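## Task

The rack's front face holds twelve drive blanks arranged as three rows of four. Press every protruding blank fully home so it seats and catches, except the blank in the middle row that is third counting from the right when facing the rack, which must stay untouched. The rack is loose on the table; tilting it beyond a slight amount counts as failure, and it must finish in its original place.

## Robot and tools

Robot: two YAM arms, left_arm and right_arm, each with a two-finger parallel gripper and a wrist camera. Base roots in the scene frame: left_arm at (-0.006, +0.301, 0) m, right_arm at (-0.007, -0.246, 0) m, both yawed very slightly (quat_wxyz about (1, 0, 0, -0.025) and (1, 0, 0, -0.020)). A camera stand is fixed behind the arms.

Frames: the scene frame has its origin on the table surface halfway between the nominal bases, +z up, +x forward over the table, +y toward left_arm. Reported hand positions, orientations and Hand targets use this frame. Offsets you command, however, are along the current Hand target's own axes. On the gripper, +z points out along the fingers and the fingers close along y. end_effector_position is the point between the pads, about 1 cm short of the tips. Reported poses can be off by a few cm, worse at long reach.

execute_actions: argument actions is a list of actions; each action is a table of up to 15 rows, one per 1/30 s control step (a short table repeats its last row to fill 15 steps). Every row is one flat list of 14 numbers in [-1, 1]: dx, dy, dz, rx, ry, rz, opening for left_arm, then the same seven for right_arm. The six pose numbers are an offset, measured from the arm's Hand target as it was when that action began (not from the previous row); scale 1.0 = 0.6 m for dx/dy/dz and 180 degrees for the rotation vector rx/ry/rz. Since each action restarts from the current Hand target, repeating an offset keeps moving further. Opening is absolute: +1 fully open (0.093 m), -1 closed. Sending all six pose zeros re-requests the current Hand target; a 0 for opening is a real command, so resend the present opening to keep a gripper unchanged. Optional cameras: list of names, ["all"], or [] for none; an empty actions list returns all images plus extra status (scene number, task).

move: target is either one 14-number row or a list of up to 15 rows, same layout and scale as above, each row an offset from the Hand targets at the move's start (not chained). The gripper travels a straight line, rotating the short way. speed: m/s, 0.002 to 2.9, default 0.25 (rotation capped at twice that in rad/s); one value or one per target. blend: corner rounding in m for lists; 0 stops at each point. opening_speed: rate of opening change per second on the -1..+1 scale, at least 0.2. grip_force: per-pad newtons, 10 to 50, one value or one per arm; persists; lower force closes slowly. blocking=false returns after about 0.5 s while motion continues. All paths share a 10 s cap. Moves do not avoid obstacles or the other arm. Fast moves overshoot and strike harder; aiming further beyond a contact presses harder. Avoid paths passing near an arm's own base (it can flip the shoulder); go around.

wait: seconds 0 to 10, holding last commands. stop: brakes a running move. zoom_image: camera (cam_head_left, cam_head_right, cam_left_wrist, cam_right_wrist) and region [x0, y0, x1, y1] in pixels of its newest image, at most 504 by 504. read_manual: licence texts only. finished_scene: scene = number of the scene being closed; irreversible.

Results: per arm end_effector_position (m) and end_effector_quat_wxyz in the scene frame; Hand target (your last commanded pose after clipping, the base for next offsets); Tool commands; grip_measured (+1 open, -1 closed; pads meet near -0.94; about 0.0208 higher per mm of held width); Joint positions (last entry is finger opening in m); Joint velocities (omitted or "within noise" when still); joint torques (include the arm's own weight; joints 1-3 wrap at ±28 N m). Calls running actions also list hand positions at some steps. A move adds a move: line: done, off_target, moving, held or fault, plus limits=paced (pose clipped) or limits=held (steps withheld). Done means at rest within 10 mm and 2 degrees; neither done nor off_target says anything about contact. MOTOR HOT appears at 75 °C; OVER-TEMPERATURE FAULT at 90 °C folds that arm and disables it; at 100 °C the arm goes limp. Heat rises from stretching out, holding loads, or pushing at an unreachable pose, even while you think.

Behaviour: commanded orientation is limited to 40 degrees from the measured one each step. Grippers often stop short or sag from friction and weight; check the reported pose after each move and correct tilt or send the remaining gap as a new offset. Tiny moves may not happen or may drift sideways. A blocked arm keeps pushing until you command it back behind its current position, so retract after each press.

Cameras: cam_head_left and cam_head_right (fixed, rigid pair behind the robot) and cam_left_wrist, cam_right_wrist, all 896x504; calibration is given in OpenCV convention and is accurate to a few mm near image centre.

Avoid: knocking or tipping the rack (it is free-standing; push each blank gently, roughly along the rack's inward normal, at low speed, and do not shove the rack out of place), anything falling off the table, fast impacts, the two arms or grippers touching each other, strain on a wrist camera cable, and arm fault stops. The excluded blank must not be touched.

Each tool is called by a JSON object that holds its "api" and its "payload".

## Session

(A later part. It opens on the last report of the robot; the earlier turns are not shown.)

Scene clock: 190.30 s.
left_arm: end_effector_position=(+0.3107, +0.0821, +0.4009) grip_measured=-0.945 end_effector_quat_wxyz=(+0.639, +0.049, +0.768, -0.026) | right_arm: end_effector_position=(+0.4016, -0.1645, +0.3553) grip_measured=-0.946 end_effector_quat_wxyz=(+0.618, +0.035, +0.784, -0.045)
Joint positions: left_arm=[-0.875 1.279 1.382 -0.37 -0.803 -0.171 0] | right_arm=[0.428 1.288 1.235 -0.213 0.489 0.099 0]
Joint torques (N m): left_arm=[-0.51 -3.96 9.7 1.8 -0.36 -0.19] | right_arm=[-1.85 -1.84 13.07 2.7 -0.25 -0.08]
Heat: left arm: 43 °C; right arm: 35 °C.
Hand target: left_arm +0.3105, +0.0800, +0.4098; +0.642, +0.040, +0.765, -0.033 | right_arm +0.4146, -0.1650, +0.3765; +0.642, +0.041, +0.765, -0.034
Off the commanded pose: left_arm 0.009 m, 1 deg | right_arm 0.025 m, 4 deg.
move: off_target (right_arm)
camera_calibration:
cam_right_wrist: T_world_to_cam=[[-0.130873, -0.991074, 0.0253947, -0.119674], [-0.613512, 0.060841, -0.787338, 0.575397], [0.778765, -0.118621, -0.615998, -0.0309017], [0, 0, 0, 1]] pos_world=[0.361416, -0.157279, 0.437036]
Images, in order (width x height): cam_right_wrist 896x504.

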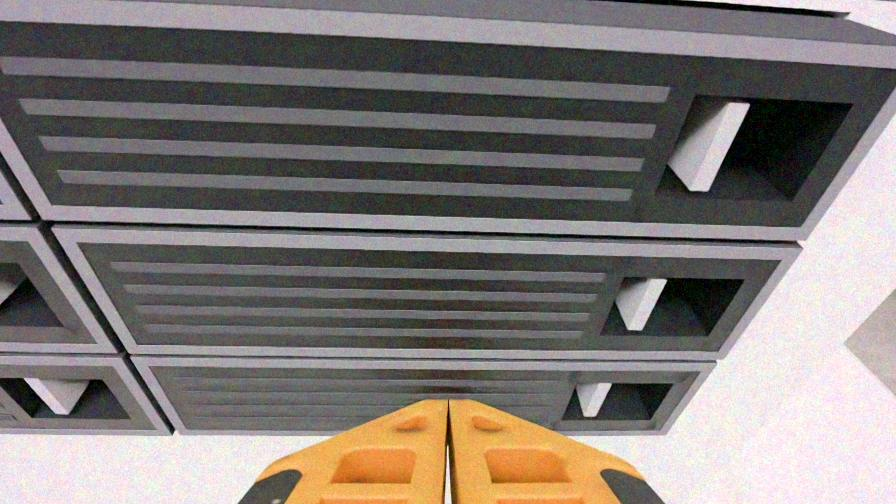

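{"api": "move", "payload": {"target": [-0.0705, -0.0079, 0.0735, 0, 0.0444, 0, -0.95, 0.02025, 0.00103, -0.1149, 0, 0, 0, -0.95], "speed": 0.1, "cameras": ["cam_right_wrist", "cam_left_wrist"]}}

Scene clock: 217.90 s.
left_arm: end_effector_position=(+0.3572, +0.0703, +0.4404) grip_measured=-0.945 end_effector_quat_wxyz=(+0.587, +0.050, +0.807, -0.025) | right_arm: end_effector_position=(+0.3489, -0.1573, +0.3761) grip_measured=-0.946 end_effector_quat_wxyz=(+0.640, +0.035, +0.767, -0.039)
Joint positions: left_arm=[-0.759 1.573 1.941 -0.77 -0.664 -0.238 0] | right_arm=[0.548 1.118 1.165 -0.266 0.603 0.109 0]
Joint torques (N m): left_arm=[0.72 -5.93 8.7 1.83 -0.2 -0.2] | right_arm=[0.76 -4.08 7.56 2.1 0.11 0.22]
Heat: left arm: 44 °C; right arm: 39 °C.
Hand target: left_arm +0.3605, +0.0700, +0.4437; +0.587, +0.042, +0.808, -0.031 | right_arm +0.3451, -0.1571, +0.3765; +0.642, +0.041, +0.765, -0.034
Off the commanded pose: left_arm 0.005 m, 1 deg | right_arm 0.004 m, 1 deg.
move: done
camera_calibration:
cam_left_wrist: T_world_to_cam=[[-0.111918, -0.99354, -0.0187978, 0.119199], [-0.672946, 0.089696, -0.734233, 0.596591], [0.731175, -0.0695237, -0.678638, 0.124348], [0, 0, 0, 1]] pos_world=[0.323894, 0.0735622, 0.524665]
cam_right_wrist: T_world_to_cam=[[-0.124768, -0.992109, 0.0123379, -0.117251], [-0.569057, 0.061367, -0.820005, 0.55584], [0.812778, -0.109331, -0.572223, -0.0029515], [0, 0, 0, 1]] pos_world=[0.304075, -0.150758, 0.45555]
Images, in order (width x height): cam_left_wrist 896x504, cam_right_wrist 896x504.

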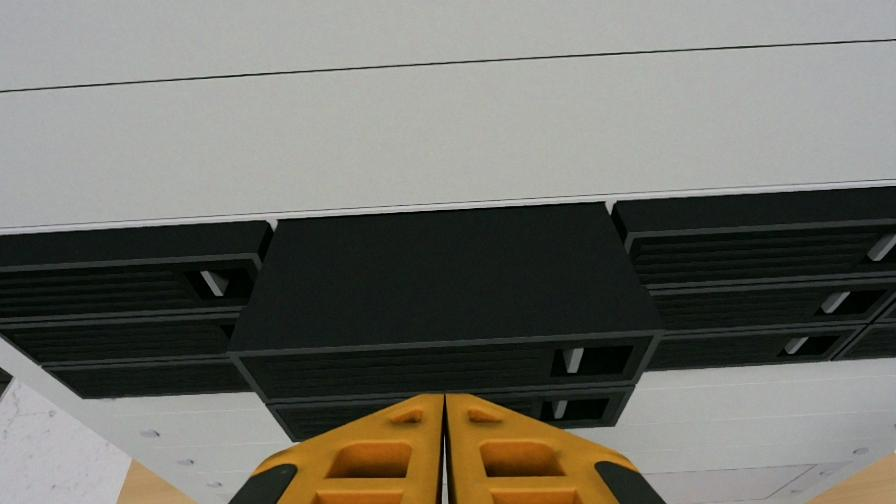

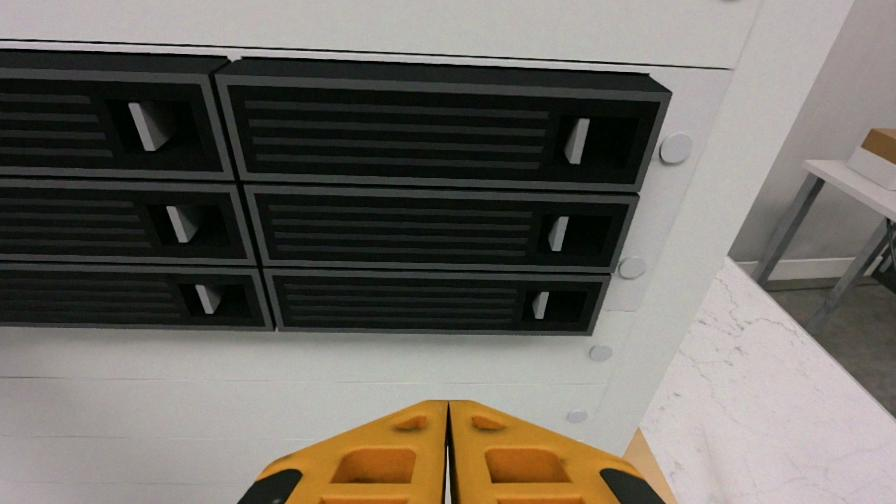

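{"api": "move", "payload": {"target": [0.00705, 0.0003, 0.01982, 0, 0, 0, -0.95, 0, 0, 0, 0, 0, 0, -0.95], "speed": 0.05, "cameras": ["cam_left_wrist"]}}

Scene clock: 232.57 s.
left_arm: end_effector_position=(+0.3647, +0.0713, +0.4402) grip_measured=-0.945 end_effector_quat_wxyz=(+0.589, +0.044, +0.806, -0.030) | right_arm: end_effector_position=(+0.3489, -0.1573, +0.3761) grip_measured=-0.946 end_effector_quat_wxyz=(+0.640, +0.035, +0.767, -0.039)
Joint positions: left_arm=[-0.739 1.583 1.941 -0.748 -0.645 -0.238 0] | right_arm=[0.548 1.118 1.165 -0.266 0.603 0.11 0]
Joint torques (N m): left_arm=[0.77 -6.02 6.42 2.04 -0.2 -0.08] | right_arm=[0.77 -4.1 7.56 2.09 0.1 0.21]
Heat: left arm: 42 °C; right arm: 38 °C.
Hand target: left_arm +0.3704, +0.0691, +0.4360; +0.587, +0.042, +0.808, -0.031 | right_arm +0.3451, -0.1571, +0.3765; +0.642, +0.041, +0.765, -0.034
Off the commanded pose: left_arm 0.007 m, 0 deg | right_arm 0.004 m, 1 deg.
move: done
camera_calibration:
cam_left_wrist: T_world_to_cam=[[-0.109147, -0.994015, -0.00453326, 0.113706], [-0.670669, 0.0770069, -0.737749, 0.602941], [0.733683, -0.077483, -0.67506, 0.116928], [0, 0, 0, 1]] pos_world=[0.330996, 0.0756545, 0.524268]
Images, in order (width x height): cam_left_wrist 896x504.

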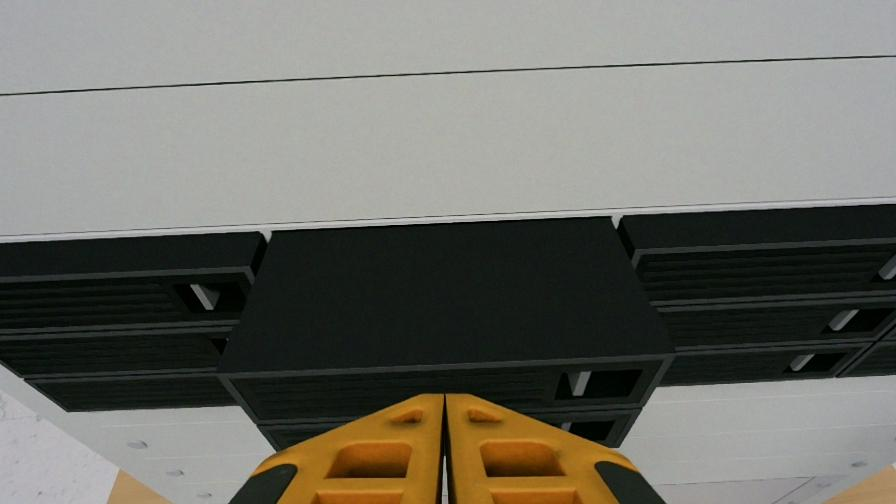

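{"api": "move", "payload": {"target": [0.01902, 0.0, 0.00618, 0, 0, 0, -0.95, 0, 0, 0, 0, 0, 0, -0.95], "speed": 0.05, "cameras": ["cam_left_wrist"]}}

Scene clock: 236.33 s.
left_arm: end_effector_position=(+0.3702, +0.0657, +0.4255) grip_measured=-0.945 end_effector_quat_wxyz=(+0.587, +0.046, +0.808, -0.028) | right_arm: end_effector_position=(+0.3489, -0.1573, +0.3761) grip_measured=-0.946 end_effector_quat_wxyz=(+0.640, +0.035, +0.767, -0.039)
Joint positions: left_arm=[-0.739 1.583 1.878 -0.693 -0.644 -0.238 0] | right_arm=[0.548 1.118 1.165 -0.266 0.603 0.11 0]
Joint torques (N m): left_arm=[0.75 -9.1 5.04 2.03 -0.21 -0.1] | right_arm=[0.77 -4.1 7.56 2.09 0.1 0.21]
Heat: left arm: 41 °C; right arm: 38 °C.
Hand target: left_arm +0.3704, +0.0691, +0.4241; +0.587, +0.042, +0.808, -0.031 | right_arm +0.3451, -0.1571, +0.3765; +0.642, +0.041, +0.765, -0.034
Off the commanded pose: left_arm 0.004 m, 1 deg | right_arm 0.004 m, 1 deg.
move: done
camera_calibration:
cam_left_wrist: T_world_to_cam=[[-0.10988, -0.993905, -0.00889638, 0.110797], [-0.674531, 0.0811397, -0.733774, 0.595706], [0.730024, -0.074626, -0.679335, 0.105483], [0, 0, 0, 1]] pos_world=[0.336991, 0.0696576, 0.509758]
Images, in order (width x height): cam_left_wrist 896x504.

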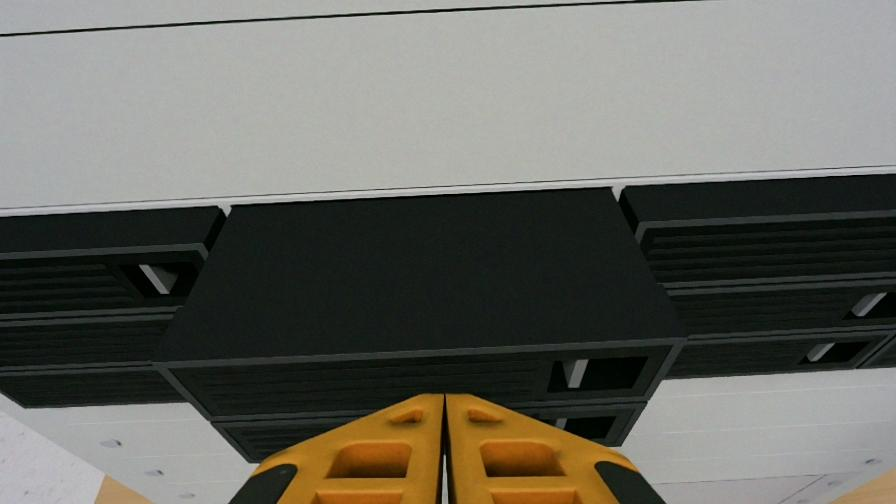

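{"api": "move", "payload": {"target": [-0.01744, 0.0, -0.00567, 0, 0, 0, -0.95, 0, 0, 0, 0, 0, 0, -0.95], "speed": 0.05, "cameras": []}}

Scene clock: 249.43 s.
left_arm: end_effector_position=(+0.3677, +0.0681, +0.4305) grip_measured=-0.945 end_effector_quat_wxyz=(+0.586, +0.047, +0.808, -0.028) | right_arm: end_effector_position=(+0.3489, -0.1573, +0.3761) grip_measured=-0.946 end_effector_quat_wxyz=(+0.640, +0.035, +0.767, -0.039)
Joint positions: left_arm=[-0.739 1.583 1.904 -0.721 -0.644 -0.238 0] | right_arm=[0.548 1.118 1.165 -0.266 0.603 0.11 0]
Joint torques (N m): left_arm=[0.95 -6.79 8.75 1.8 -0.2 -0.1] | right_arm=[0.77 -4.08 7.54 2.09 0.1 0.21]
Heat: left arm: 39 °C; right arm: 37 °C.
Hand target: left_arm +0.3704, +0.0691, +0.4351; +0.587, +0.042, +0.808, -0.031 | right_arm +0.3451, -0.1571, +0.3765; +0.642, +0.041, +0.765, -0.034
Off the commanded pose: left_arm 0.005 m, 1 deg | right_arm 0.004 m, 1 deg.
move: done
No camera images: "cameras" was empty.

{"api": "move", "payload": {"target": [-0.00618, 0.0003, 0.01902, 0, 0, 0, -0.95, 0, 0, 0, 0, 0, 0, -0.95], "speed": 0.04, "cameras": ["cam_left_wrist"]}}

Scene clock: 253.03 s.
left_arm: end_effector_position=(+0.3778, +0.0683, +0.4303) grip_measured=-0.945 end_effector_quat_wxyz=(+0.585, +0.043, +0.810, -0.030) | right_arm: end_effector_position=(+0.3489, -0.1573, +0.3761) grip_measured=-0.946 end_effector_quat_wxyz=(+0.640, +0.035, +0.767, -0.039)
Joint positions: left_arm=[-0.716 1.612 1.935 -0.722 -0.623 -0.238 0] | right_arm=[0.548 1.118 1.165 -0.266 0.603 0.11 0]
Joint torques (N m): left_arm=[0.95 -6.54 8.99 1.92 -0.16 0.01] | right_arm=[0.75 -4.12 7.56 2.1 0.1 0.22]
Heat: left arm: 39 °C; right arm: 37 °C.
Hand target: left_arm +0.3824, +0.0679, +0.4350; +0.587, +0.042, +0.808, -0.031 | right_arm +0.3451, -0.1571, +0.3765; +0.642, +0.041, +0.765, -0.034
Off the commanded pose: left_arm 0.007 m, 0 deg | right_arm 0.004 m, 1 deg.
move: done
camera_calibration:
cam_left_wrist: T_world_to_cam=[[-0.106372, -0.994322, -0.0029147, 0.110456], [-0.679473, 0.0748291, -0.729874, 0.604809], [0.725948, -0.0756576, -0.683575, 0.106918], [0, 0, 0, 1]] pos_world=[0.345084, 0.0726604, 0.514843]
Images, in order (width x height): cam_left_wrist 896x504.

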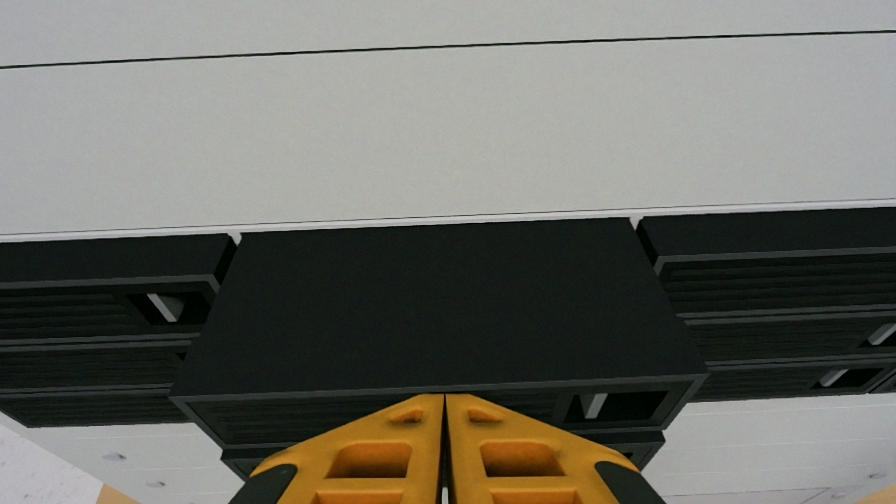

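{"api": "move", "payload": {"target": [-0.00773, 0.0004, 0.02378, 0, 0, 0, -0.95, 0, 0, 0, 0, 0, 0, -0.95], "speed": 0.05, "cameras": ["cam_left_wrist"]}}

Scene clock: 261.77 s.
left_arm: end_effector_position=(+0.3921, +0.0676, +0.4299) grip_measured=-0.945 end_effector_quat_wxyz=(+0.583, +0.041, +0.811, -0.030) | right_arm: end_effector_position=(+0.3489, -0.1573, +0.3761) grip_measured=-0.946 end_effector_quat_wxyz=(+0.640, +0.035, +0.767, -0.039)
Joint positions: left_arm=[-0.687 1.656 1.982 -0.722 -0.598 -0.231 0] | right_arm=[0.548 1.118 1.165 -0.266 0.603 0.11 0]
Joint torques (N m): left_arm=[0.79 -6.86 8.95 2 -0.18 0.12] | right_arm=[0.76 -4.1 7.56 2.09 0.09 0.22]
Heat: left arm: 40 °C; right arm: 37 °C.
Hand target: left_arm +0.3974, +0.0667, +0.4349; +0.587, +0.042, +0.808, -0.030 | right_arm +0.3451, -0.1571, +0.3765; +0.642, +0.041, +0.765, -0.034
Off the commanded pose: left_arm 0.007 m, 1 deg | right_arm 0.004 m, 1 deg.
move: done
camera_calibration:
cam_left_wrist: T_world_to_cam=[[-0.103179, -0.994663, 0.000210163, 0.108694], [-0.68241, 0.0706346, -0.727549, 0.614703], [0.723651, -0.0752113, -0.686056, 0.0979954], [0, 0, 0, 1]] pos_world=[0.35978, 0.0720647, 0.514434]
Images, in order (width x height): cam_left_wrist 896x504.

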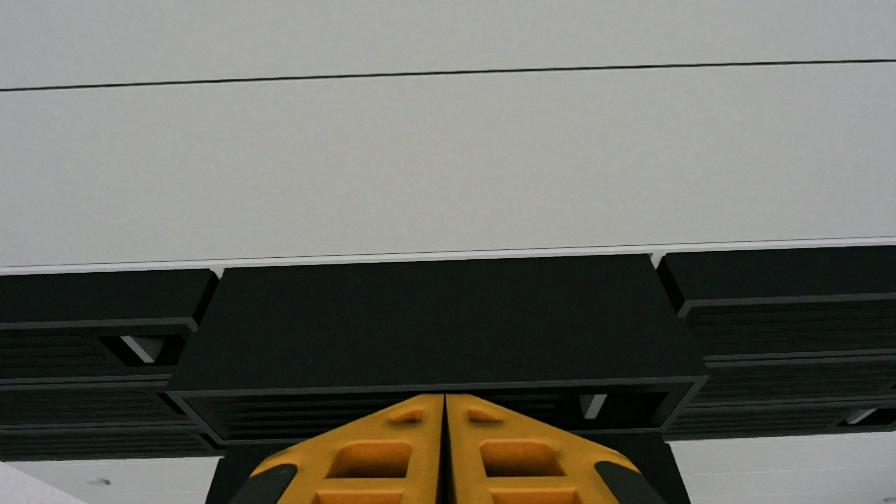

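{"api": "move", "payload": {"target": [-0.00773, 0.0004, 0.02378, 0, 0, 0, -0.95, 0, 0, 0, 0, 0, 0, -0.95], "speed": 0.05, "cameras": ["cam_left_wrist", "cam_head_left"]}}

Scene clock: 264.93 s.
left_arm: end_effector_position=(+0.4062, +0.0663, +0.4306) grip_measured=-0.945 end_effector_quat_wxyz=(+0.583, +0.041, +0.811, -0.030) | right_arm: end_effector_position=(+0.3489, -0.1573, +0.3761) grip_measured=-0.946 end_effector_quat_wxyz=(+0.640, +0.035, +0.767, -0.039)
Joint positions: left_arm=[-0.662 1.702 2.036 -0.722 -0.574 -0.22 0] | right_arm=[0.548 1.118 1.165 -0.266 0.603 0.11 0]
Joint torques (N m): left_arm=[0.99 -7.13 9.02 2.01 -0.17 0.08] | right_arm=[0.76 -4.1 7.54 2.09 0.1 0.21]
Heat: left arm: 40 °C; right arm: 37 °C.
Hand target: left_arm +0.4124, +0.0654, +0.4348; +0.587, +0.042, +0.808, -0.030 | right_arm +0.3451, -0.1571, +0.3765; +0.642, +0.041, +0.765, -0.034
Off the commanded pose: left_arm 0.008 m, 1 deg | right_arm 0.004 m, 1 deg.
move: done
camera_calibration:
cam_left_wrist: T_world_to_cam=[[-0.103115, -0.994669, 0.000519035, 0.108662], [-0.682124, 0.0703345, -0.727846, 0.624926], [0.72393, -0.075406, -0.68574, 0.0879938], [0, 0, 0, 1]] pos_world=[0.37378, 0.0707645, 0.515135]
Images, in order (width x height): cam_head_left 896x504, cam_left_wrist 896x504.

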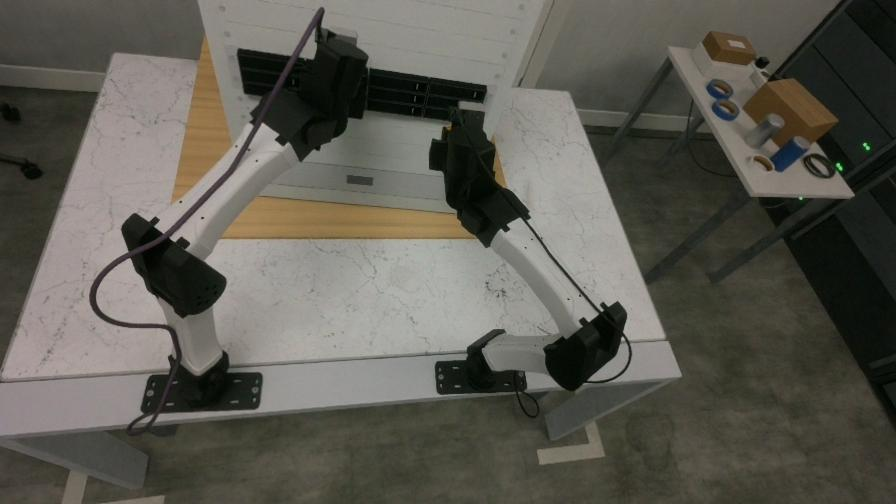

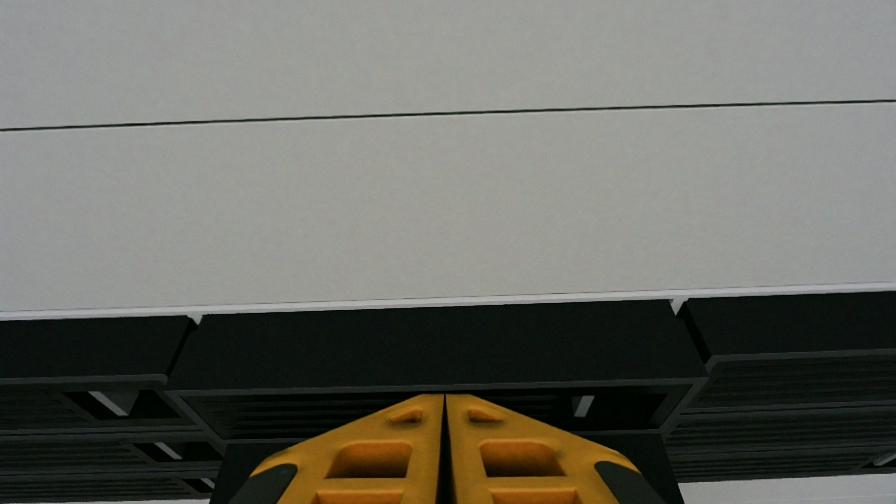

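{"api": "move", "payload": {"target": [-0.0031, 0.00016, 0.00951, 0, 0, 0, -0.95, 0, 0, 0, 0, 0, 0, -0.95], "speed": 0.03, "cameras": ["cam_left_wrist"]}}

Scene clock: 267.83 s.
left_arm: end_effector_position=(+0.4106, +0.0656, +0.4311) grip_measured=-0.945 end_effector_quat_wxyz=(+0.583, +0.042, +0.811, -0.030) | right_arm: end_effector_position=(+0.3489, -0.1573, +0.3761) grip_measured=-0.946 end_effector_quat_wxyz=(+0.640, +0.035, +0.767, -0.039)
Joint positions: left_arm=[-0.654 1.72 2.06 -0.728 -0.566 -0.215 0] | right_arm=[0.548 1.118 1.165 -0.266 0.603 0.11 0]
Joint torques (N m): left_arm=[1.26 -7.04 8.88 2.08 -0.09 0.11] | right_arm=[0.76 -4.08 7.57 2.1 0.1 0.22]
Heat: left arm: 40 °C; right arm: 37 °C.
Hand target: left_arm +0.4182, +0.0648, +0.4350; +0.587, +0.042, +0.808, -0.030 | right_arm +0.3451, -0.1571, +0.3765; +0.642, +0.041, +0.765, -0.034
Off the commanded pose: left_arm 0.009 m, 1 deg | right_arm 0.004 m, 1 deg.
move: done
camera_calibration:
cam_left_wrist: T_world_to_cam=[[-0.104711, -0.994502, -0.000980981, 0.109694], [-0.682997, 0.0726296, -0.726801, 0.628117], [0.722877, -0.0754341, -0.686847, 0.0860574], [0, 0, 0, 1]] pos_world=[0.378279, 0.0699626, 0.515732]
Images, in order (width x height): cam_left_wrist 896x504.

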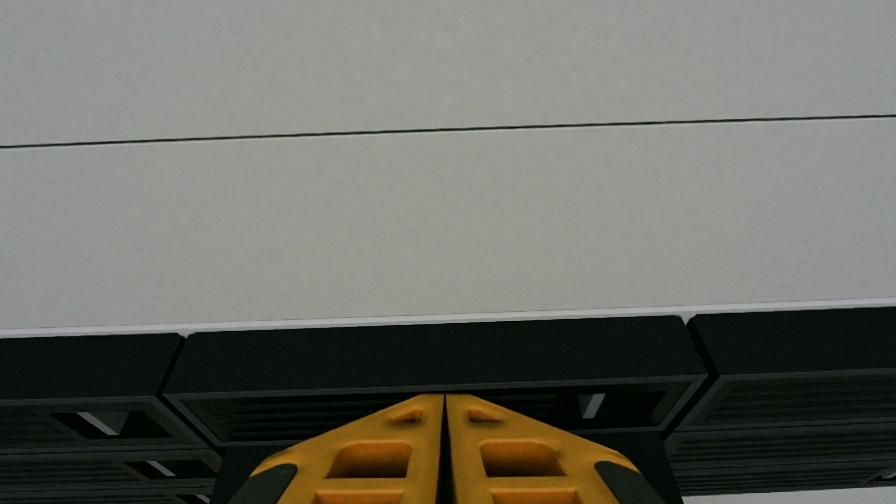

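{"api": "move", "payload": {"target": [-0.00206, 0.00011, 0.00634, 0, 0, 0, -0.95, 0, 0, 0, 0, 0, 0, -0.95], "speed": 0.03, "cameras": ["cam_left_wrist"]}}

Scene clock: 271.30 s.
left_arm: end_effector_position=(+0.4108, +0.0656, +0.4311) grip_measured=-0.945 end_effector_quat_wxyz=(+0.580, +0.045, +0.813, -0.029) | right_arm: end_effector_position=(+0.3489, -0.1573, +0.3761) grip_measured=-0.946 end_effector_quat_wxyz=(+0.640, +0.035, +0.767, -0.039)
Joint positions: left_arm=[-0.652 1.726 2.076 -0.745 -0.559 -0.213 0] | right_arm=[0.548 1.118 1.165 -0.266 0.603 0.11 0]
Joint torques (N m): left_arm=[1.59 -6.46 8.96 2.24 -0.14 0.09] | right_arm=[0.75 -4.11 7.56 2.09 0.1 0.21]
Heat: left arm: 41 °C; right arm: 37 °C.
Hand target: left_arm +0.4222, +0.0645, +0.4350; +0.587, +0.042, +0.808, -0.031 | right_arm +0.3451, -0.1571, +0.3765; +0.642, +0.041, +0.765, -0.034
Off the commanded pose: left_arm 0.012 m, 1 deg | right_arm 0.004 m, 1 deg.
move: off_target (left_arm)
camera_calibration:
cam_left_wrist: T_world_to_cam=[[-0.109193, -0.994006, -0.00533551, 0.113495], [-0.687876, 0.0794367, -0.721468, 0.627501], [0.717568, -0.075109, -0.692427, 0.0903922], [0, 0, 0, 1]] pos_world=[0.379173, 0.0697579, 0.515918]
Images, in order (width x height): cam_left_wrist 896x504.

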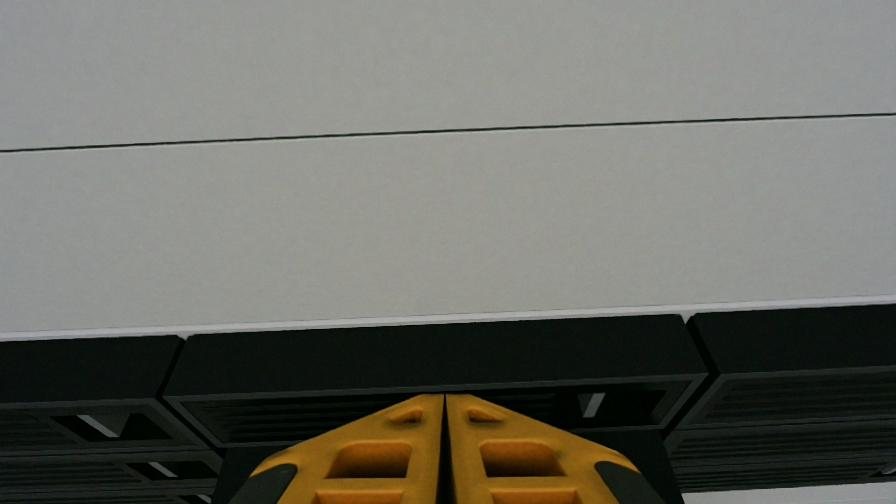

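{"api": "move", "payload": {"target": [0.03092, -0.0017, -0.0951, 0, 0, 0, -0.95, 0, 0, 0, 0, 0, 0, -0.95], "speed": 0.08, "cameras": ["cam_left_wrist"]}}

Scene clock: 275.70 s.
left_arm: end_effector_position=(+0.3683, +0.0666, +0.4349) grip_measured=-0.945 end_effector_quat_wxyz=(+0.587, +0.047, +0.808, -0.028) | right_arm: end_effector_position=(+0.3489, -0.1573, +0.3761) grip_measured=-0.946 end_effector_quat_wxyz=(+0.640, +0.035, +0.767, -0.039)
Joint positions: left_arm=[-0.741 1.597 1.936 -0.736 -0.645 -0.237 0] | right_arm=[0.548 1.118 1.165 -0.266 0.603 0.11 0]
Joint torques (N m): left_arm=[-0.47 -9.91 4.77 1.93 -0.39 -0.16] | right_arm=[0.75 -4.11 7.57 2.09 0.11 0.22]
Heat: left arm: 41 °C; right arm: 37 °C.
Hand target: left_arm +0.3625, +0.0698, +0.4350; +0.587, +0.042, +0.808, -0.030 | right_arm +0.3451, -0.1571, +0.3765; +0.642, +0.041, +0.765, -0.034
Off the commanded pose: left_arm 0.007 m, 1 deg | right_arm 0.004 m, 1 deg.
move: done
camera_calibration:
cam_left_wrist: T_world_to_cam=[[-0.111179, -0.993745, -0.0104964, 0.11272], [-0.673877, 0.0831467, -0.73415, 0.601094], [0.73043, -0.0745485, -0.678906, 0.112952], [0, 0, 0, 1]] pos_world=[0.335092, 0.0704562, 0.51916]
Images, in order (width x height): cam_left_wrist 896x504.

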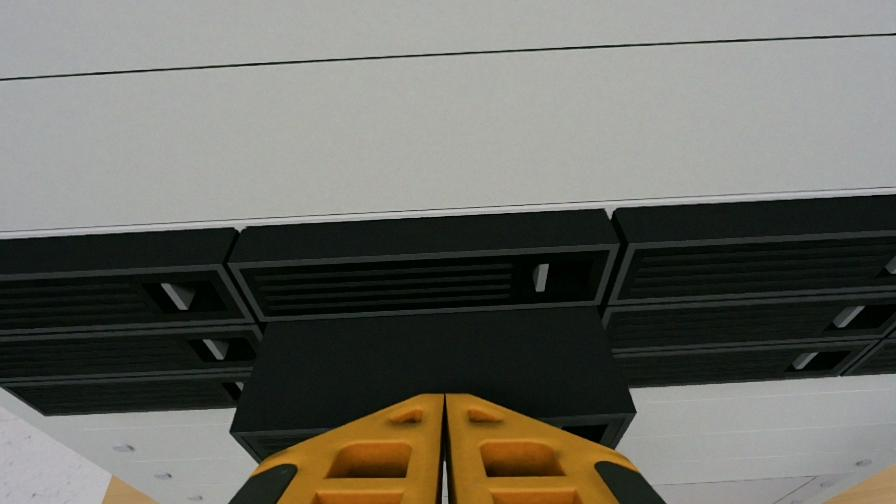

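{"api": "move", "payload": {"target": [0.0361, -0.002, -0.1110, 0, 0, 0, -0.95, 0.0174, 0.0009, -0.0985, 0, 0, 0, -0.95], "speed": 0.12, "cameras": ["all"]}}

Scene clock: 279.00 s.
left_arm: end_effector_position=(+0.2968, +0.0732, +0.4393) grip_measured=-0.945 end_effector_quat_wxyz=(+0.590, +0.044, +0.805, -0.032) | right_arm: end_effector_position=(+0.2876, -0.1506, +0.3778) grip_measured=-0.946 end_effector_quat_wxyz=(+0.641, +0.036, +0.766, -0.038)
Joint positions: left_arm=[-0.923 1.433 1.817 -0.837 -0.811 -0.34 0] | right_arm=[0.756 0.954 1.109 -0.409 0.805 0.173 0]
Joint torques (N m): left_arm=[-0.64 -7.21 4.49 1.73 -0.46 -0.19] | right_arm=[0.83 -1.77 7.38 1.97 0.12 0.19]
Heat: left arm: 40 °C; right arm: 37 °C.
Hand target: left_arm +0.2927, +0.0758, +0.4349; +0.587, +0.042, +0.808, -0.030 | right_arm +0.2856, -0.1502, +0.3765; +0.642, +0.041, +0.765, -0.034
Off the commanded pose: left_arm 0.006 m, 1 deg | right_arm 0.003 m, 1 deg.
move: done
camera_calibration:
cam_left_wrist: T_world_to_cam=[[-0.110368, -0.993891, -0.000378852, 0.106696], [-0.668995, 0.0745715, -0.739516, 0.5571], [0.735027, -0.0813656, -0.673138, 0.165266], [0, 0, 0, 1]] pos_world=[0.262998, 0.0779477, 0.523272]
cam_right_wrist: T_world_to_cam=[[-0.124472, -0.992189, 0.00825303, -0.116817], [-0.565263, 0.0640725, -0.822419, 0.522205], [0.815466, -0.107033, -0.568823, 0.0468], [0, 0, 0, 1]] pos_world=[0.242479, -0.144355, 0.457056]

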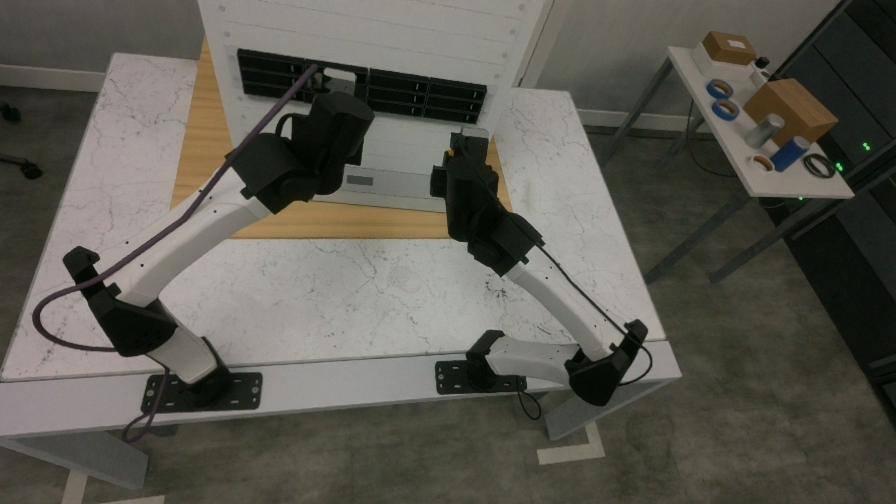

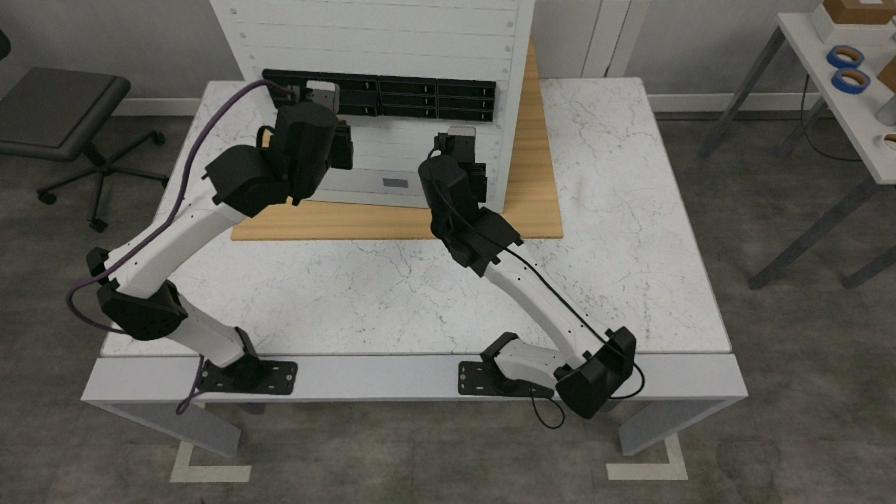

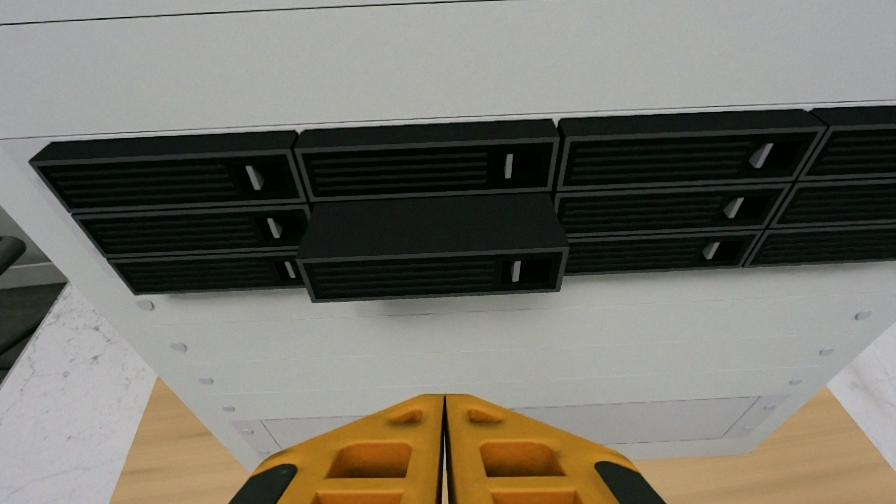

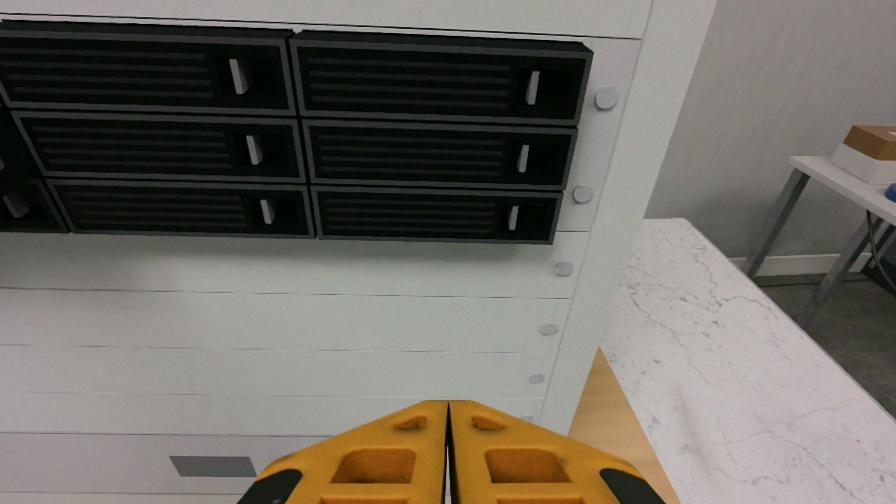

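{"api": "move", "payload": {"target": [0.0702, 0.0022, 0.1448, 0, -0.1833, 0, -0.95, 0, 0, 0, 0, 0, 0, -0.95], "speed": 0.15, "cameras": ["cam_left_wrist"]}}

Scene clock: 303.70 s.
left_arm: end_effector_position=(+0.3581, +0.0707, +0.3799) grip_measured=-0.945 end_effector_quat_wxyz=(+0.796, +0.021, +0.602, -0.052) | right_arm: end_effector_position=(+0.2876, -0.1507, +0.3777) grip_measured=-0.946 end_effector_quat_wxyz=(+0.641, +0.036, +0.766, -0.038)
Joint positions: left_arm=[-0.762 1.43 0.921 0.869 -0.68 0.202 0] | right_arm=[0.756 0.954 1.109 -0.41 0.806 0.174 0]
Joint torques (N m): left_arm=[0.81 -5.53 5.52 1.88 0.19 0.08] | right_arm=[0.8 -1.77 7.43 1.98 0.14 0.22]
Heat: left arm: 37 °C; right arm: 35 °C.
Hand target: left_arm +0.3620, +0.0699, +0.3680; +0.792, +0.032, +0.608, -0.041 | right_arm +0.2856, -0.1502, +0.3764; +0.642, +0.041, +0.765, -0.034
Off the commanded pose: left_arm 0.013 m, 2 deg | right_arm 0.002 m, 1 deg.
move: off_target (left_arm)
camera_calibration:
cam_left_wrist: T_world_to_cam=[[-0.108906, -0.993684, 0.0270552, 0.1], [-0.156384, -0.00975147, -0.987648, 0.471088], [0.981674, -0.111791, -0.154335, -0.203215], [0, 0, 0, 1]] pos_world=[0.284053, 0.0812446, 0.431201]
Images, in order (width x height): cam_left_wrist 896x504.

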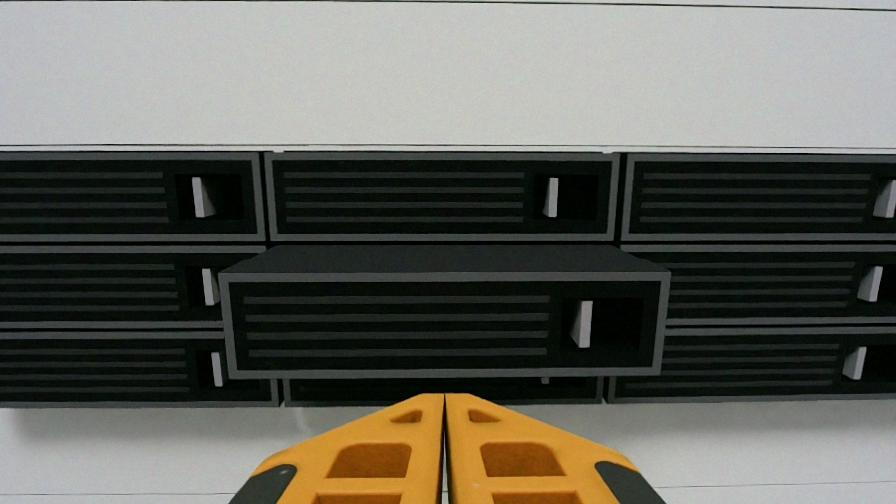

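{"api": "move", "payload": {"target": [0.0209, 0, -0.0056, 0, 0, 0, -0.95, 0, 0, 0, 0, 0, 0, -0.95], "speed": 0.06, "cameras": ["cam_left_wrist"]}}

Scene clock: 310.20 s.
left_arm: end_effector_position=(+0.3584, +0.0703, +0.3672) grip_measured=-0.945 end_effector_quat_wxyz=(+0.797, +0.021, +0.602, -0.052) | right_arm: end_effector_position=(+0.2876, -0.1507, +0.3777) grip_measured=-0.946 end_effector_quat_wxyz=(+0.641, +0.036, +0.766, -0.038)
Joint positions: left_arm=[-0.762 1.448 0.882 0.926 -0.679 0.202 0] | right_arm=[0.756 0.954 1.109 -0.41 0.806 0.174 0]
Joint torques (N m): left_arm=[0.72 -5.49 5.18 1.83 0.2 0.1] | right_arm=[0.8 -1.77 7.41 1.97 0.14 0.22]
Heat: left arm: 37 °C; right arm: 35 °C.
Hand target: left_arm +0.3620, +0.0699, +0.3551; +0.792, +0.032, +0.608, -0.041 | right_arm +0.2856, -0.1502, +0.3764; +0.642, +0.041, +0.765, -0.034
Off the commanded pose: left_arm 0.013 m, 2 deg | right_arm 0.002 m, 1 deg.
move: off_target (left_arm)
camera_calibration:
cam_left_wrist: T_world_to_cam=[[-0.109543, -0.993616, 0.0269699, 0.100291], [-0.155593, -0.00965773, -0.987774, 0.458312], [0.981729, -0.1124, -0.153541, -0.205817], [0, 0, 0, 1]] pos_world=[0.284352, 0.0809431, 0.418402]
Images, in order (width x height): cam_left_wrist 896x504.

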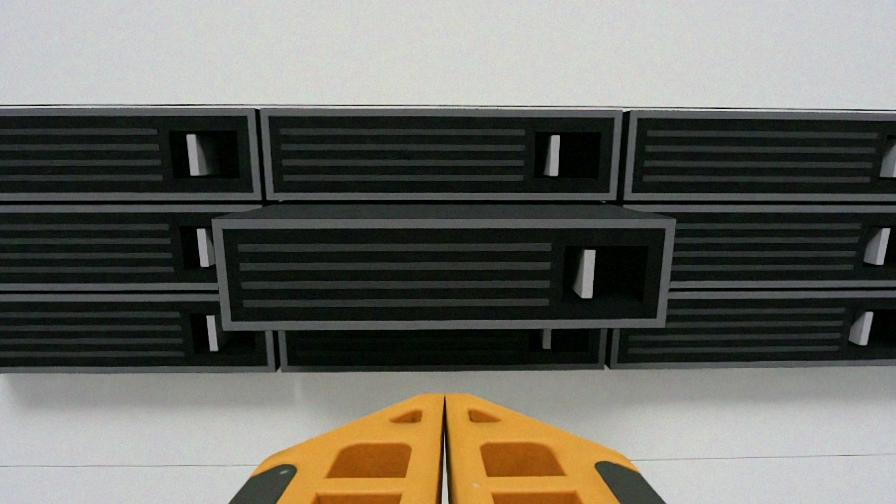

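{"api": "move", "payload": {"target": [-0.0048, 0.0009, 0.0531, 0, 0, 0, -0.95, 0, 0, 0, 0, 0, 0, -0.95], "speed": 0.05, "cameras": ["cam_left_wrist"]}}

Scene clock: 316.27 s.
left_arm: end_effector_position=(+0.3861, +0.0696, +0.3608) grip_measured=-0.945 end_effector_quat_wxyz=(+0.791, +0.036, +0.610, -0.036) | right_arm: end_effector_position=(+0.2876, -0.1507, +0.3777) grip_measured=-0.946 end_effector_quat_wxyz=(+0.641, +0.036, +0.766, -0.038)
Joint positions: left_arm=[-0.7 1.518 0.946 0.889 -0.622 0.202 0] | right_arm=[0.756 0.954 1.109 -0.41 0.806 0.174 0]
Joint torques (N m): left_arm=[0.75 -6.24 9.5 1.72 0.15 -0.17] | right_arm=[0.83 -1.77 7.39 1.97 0.14 0.22]
Heat: left arm: 37 °C; right arm: 35 °C.
Hand target: left_arm +0.3920, +0.0672, +0.3661; +0.792, +0.032, +0.608, -0.041 | right_arm +0.2856, -0.1502, +0.3764; +0.642, +0.041, +0.765, -0.034
Off the commanded pose: left_arm 0.008 m, 1 deg | right_arm 0.002 m, 1 deg.
move: done
camera_calibration:
cam_left_wrist: T_world_to_cam=[[-0.101658, -0.994709, -0.0148015, 0.114863], [-0.172754, 0.0323039, -0.984435, 0.458783], [0.979705, -0.097519, -0.175124, -0.226521], [0, 0, 0, 1]] pos_world=[0.312857, 0.0773446, 0.413672]
Images, in order (width x height): cam_left_wrist 896x504.

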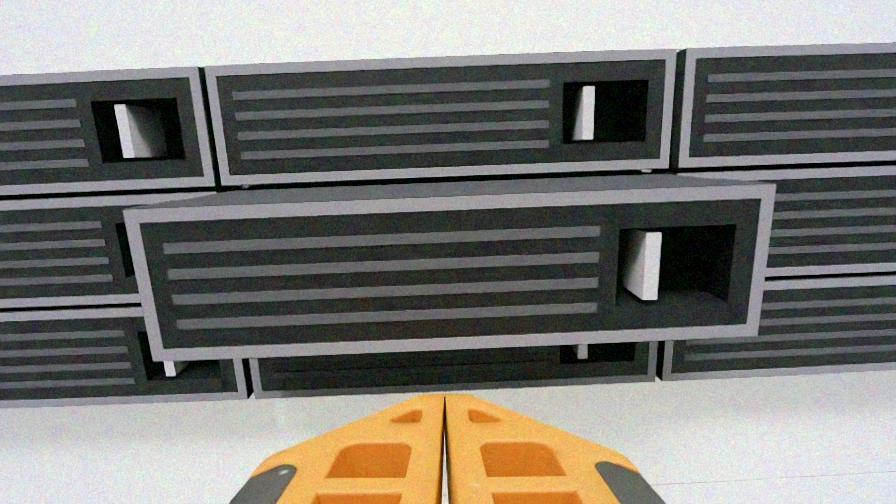

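{"api": "move", "payload": {"target": [0.0094, 0.0006, 0.0351, 0, 0, 0, -0.95, 0, 0, 0, 0, 0, 0, -0.95], "speed": 0.05, "cameras": ["cam_left_wrist"]}}

Scene clock: 320.13 s.
left_arm: end_effector_position=(+0.4075, +0.0675, +0.3607) grip_measured=-0.945 end_effector_quat_wxyz=(+0.791, +0.037, +0.610, -0.034) | right_arm: end_effector_position=(+0.2876, -0.1507, +0.3777) grip_measured=-0.946 end_effector_quat_wxyz=(+0.641, +0.036, +0.766, -0.038)
Joint positions: left_arm=[-0.661 1.583 1.012 0.878 -0.585 0.191 0] | right_arm=[0.756 0.954 1.109 -0.41 0.806 0.174 0]
Joint torques (N m): left_arm=[0.85 -6.86 9.65 1.76 0.11 -0.2] | right_arm=[0.81 -1.78 7.42 1.97 0.14 0.21]
Heat: left arm: 37 °C; right arm: 35 °C.
Hand target: left_arm +0.4137, +0.0655, +0.3661; +0.792, +0.032, +0.608, -0.041 | right_arm +0.2856, -0.1502, +0.3764; +0.642, +0.041, +0.765, -0.034
Off the commanded pose: left_arm 0.008 m, 1 deg | right_arm 0.002 m, 1 deg.
move: done
camera_calibration:
cam_left_wrist: T_world_to_cam=[[-0.100502, -0.994768, -0.0183215, 0.115836], [-0.1731, 0.0356164, -0.98426, 0.462366], [0.979763, -0.0957489, -0.175774, -0.247692], [0, 0, 0, 1]] pos_world=[0.334357, 0.075046, 0.413673]
Images, in order (width x height): cam_left_wrist 896x504.

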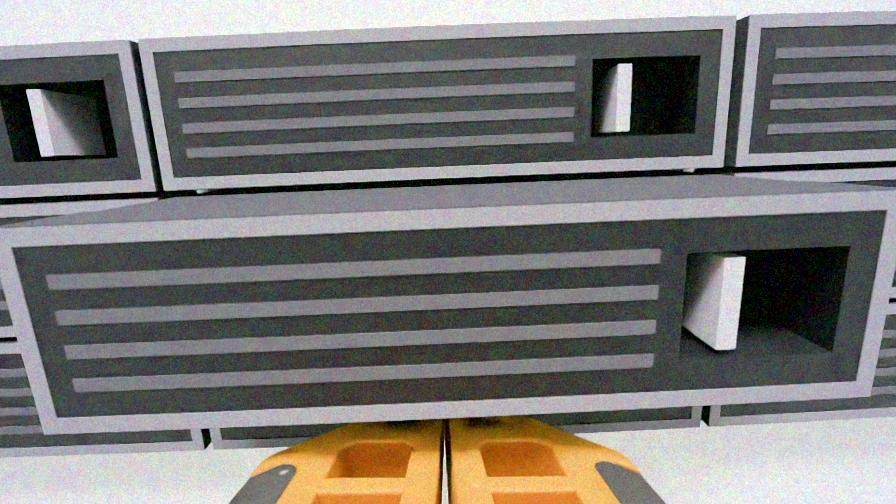

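{"api": "move", "payload": {"target": [0.00427, 0.0003, 0.01595, 0, 0, 0, -0.95, 0, 0, 0, 0, 0, 0, -0.95], "speed": 0.05, "cameras": ["cam_left_wrist"]}}

Scene clock: 322.87 s.
left_arm: end_effector_position=(+0.4110, +0.0671, +0.3608) grip_measured=-0.945 end_effector_quat_wxyz=(+0.791, +0.035, +0.610, -0.035) | right_arm: end_effector_position=(+0.2876, -0.1507, +0.3777) grip_measured=-0.946 end_effector_quat_wxyz=(+0.641, +0.036, +0.766, -0.038)
Joint positions: left_arm=[-0.656 1.594 1.024 0.878 -0.582 0.186 0] | right_arm=[0.756 0.954 1.109 -0.41 0.806 0.174 0]
Joint torques (N m): left_arm=[1.94 -5.37 11.1 1.67 0.29 -0.23] | right_arm=[0.83 -1.76 7.42 1.97 0.14 0.22]
Heat: left arm: 38 °C; right arm: 35 °C.
Hand target: left_arm +0.4236, +0.0646, +0.3659; +0.792, +0.032, +0.608, -0.041 | right_arm +0.2856, -0.1502, +0.3764; +0.642, +0.041, +0.765, -0.034
Off the commanded pose: left_arm 0.014 m, 1 deg | right_arm 0.002 m, 1 deg.
move: off_target (left_arm)
camera_calibration:
cam_left_wrist: T_world_to_cam=[[-0.099599, -0.99492, -0.0146562, 0.114063], [-0.173034, 0.0318233, -0.984402, 0.463266], [0.979867, -0.0955094, -0.175324, -0.251193], [0, 0, 0, 1]] pos_world=[0.337657, 0.0747495, 0.413672]
Images, in order (width x height): cam_left_wrist 896x504.

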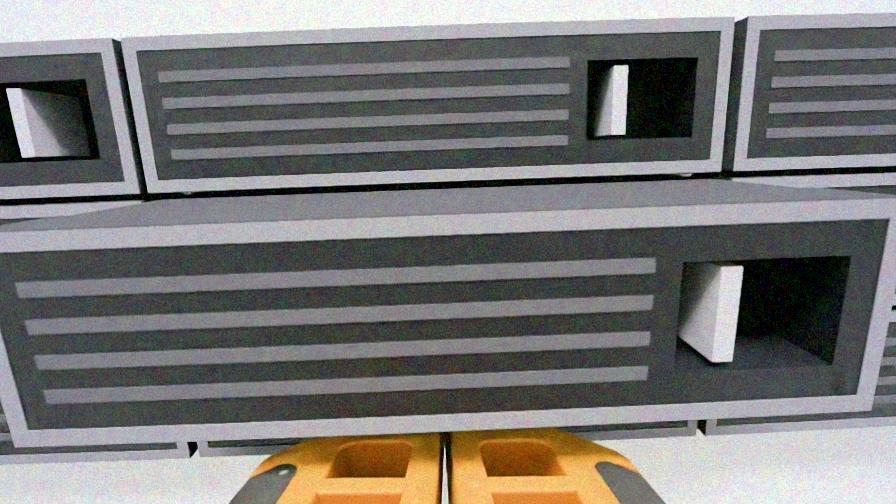

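{"api": "move", "payload": {"target": [[-0.04745, -0.0032, -0.1771, 0, 0, 0, -0.95, 0, 0, 0, 0, 0, 0, -0.95], [0.1331, 0.4609, -0.2760, 0, 0.1833, 0, -0.95, 0.19, -0.3812, 0.0742, 0, 0, 0, -0.95]], "speed": 0.2, "blend": [0.03, 0], "cameras": ["cam_head_left", "cam_head_right"]}}

{"api": "zoom_image", "payload": {"camera": "cam_head_left", "region": [220, 30, 520, 150]}}

{"api": "zoom_image", "payload": {"camera": "cam_head_right", "region": [240, 50, 520, 150]}}

{"api": "zoom_image", "payload": {"camera": "cam_head_right", "region": [280, 160, 530, 250]}}

{"api": "zoom_image", "payload": {"camera": "cam_head_left", "region": [220, 150, 500, 250]}}

Scene clock: 340.67 s.
left_arm: end_effector_position=(+0.3109, +0.3513, +0.2351) grip_measured=-0.945 end_effector_quat_wxyz=(+0.581, +0.035, +0.812, -0.037) | right_arm: end_effector_position=(+0.2848, -0.3778, +0.2557) grip_measured=-0.946 end_effector_quat_wxyz=(+0.637, +0.048, +0.769, -0.027)
Joint positions: left_arm=[0.45 0.877 0.635 -0.13 0.478 0.156 0] | right_arm=[-0.692 0.857 0.581 0.046 -0.615 -0.114 0]
Joint torques (N m): left_arm=[0.81 -0.91 10.18 1.96 0.16 0.14] | right_arm=[-0.85 -0.4 8.28 2.35 -0.26 -0.11]
Heat: left arm: 40 °C; right arm: 35 °C.
Hand target: left_arm +0.3137, +0.3541, +0.2463; +0.587, +0.042, +0.808, -0.030 | right_arm +0.2852, -0.3801, +0.2564; +0.642, +0.041, +0.765, -0.034
Off the commanded pose: left_arm 0.012 m, 1 deg | right_arm 0.003 m, 1 deg.
move: off_target (left_arm)
Images, in order (width x height): cam_head_left 896x504, cam_head_right 896x504.

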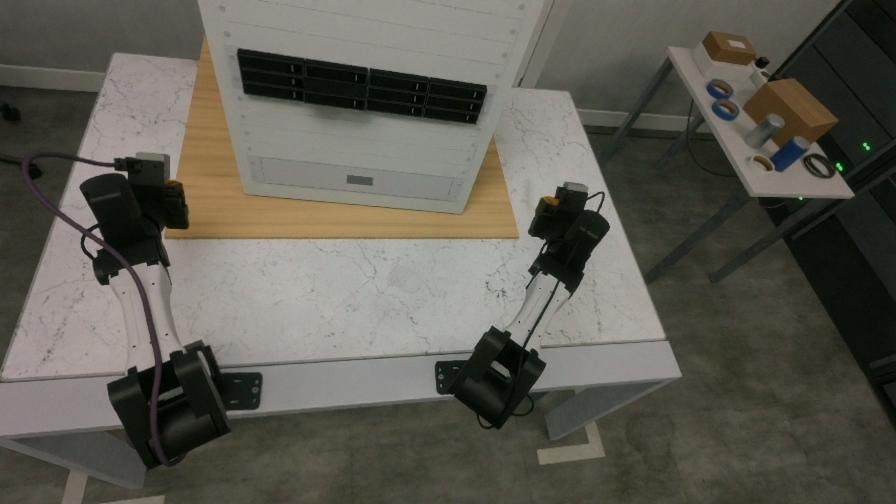

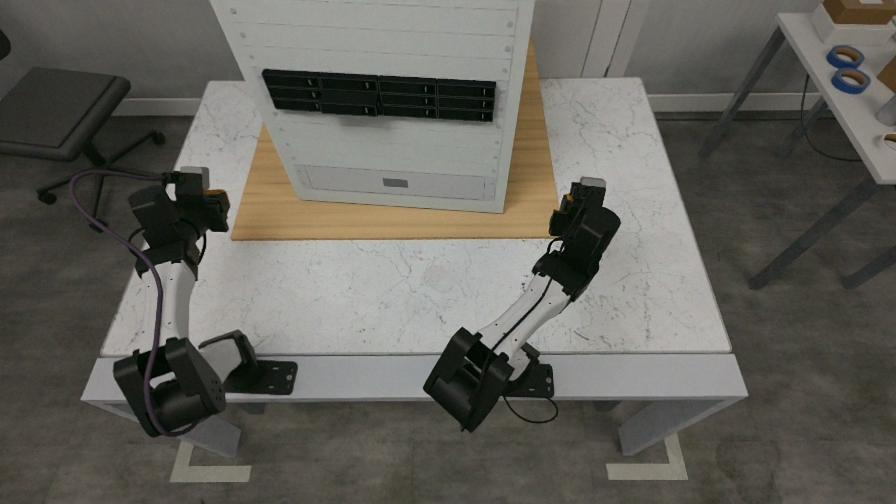

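Scaled by 1.680 from the camera's 896x504 image, which has a finer 1280x720 frame.

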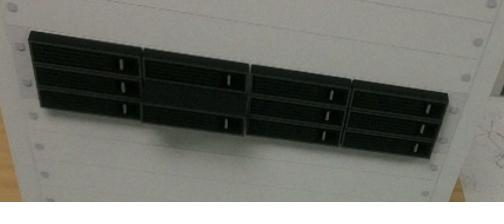

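Scaled by 1.800 from the camera's 896x504 image, which has a finer 1280x720 frame.

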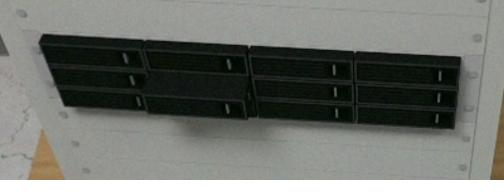

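Scaled by 2.016 from the camera's 896x504 image, which has a finer 1280x720 frame.

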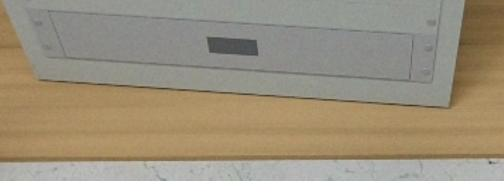

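Scaled by 1.800 from the camera's 896x504 image, which has a finer 1280x720 frame.

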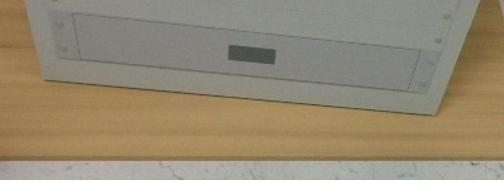

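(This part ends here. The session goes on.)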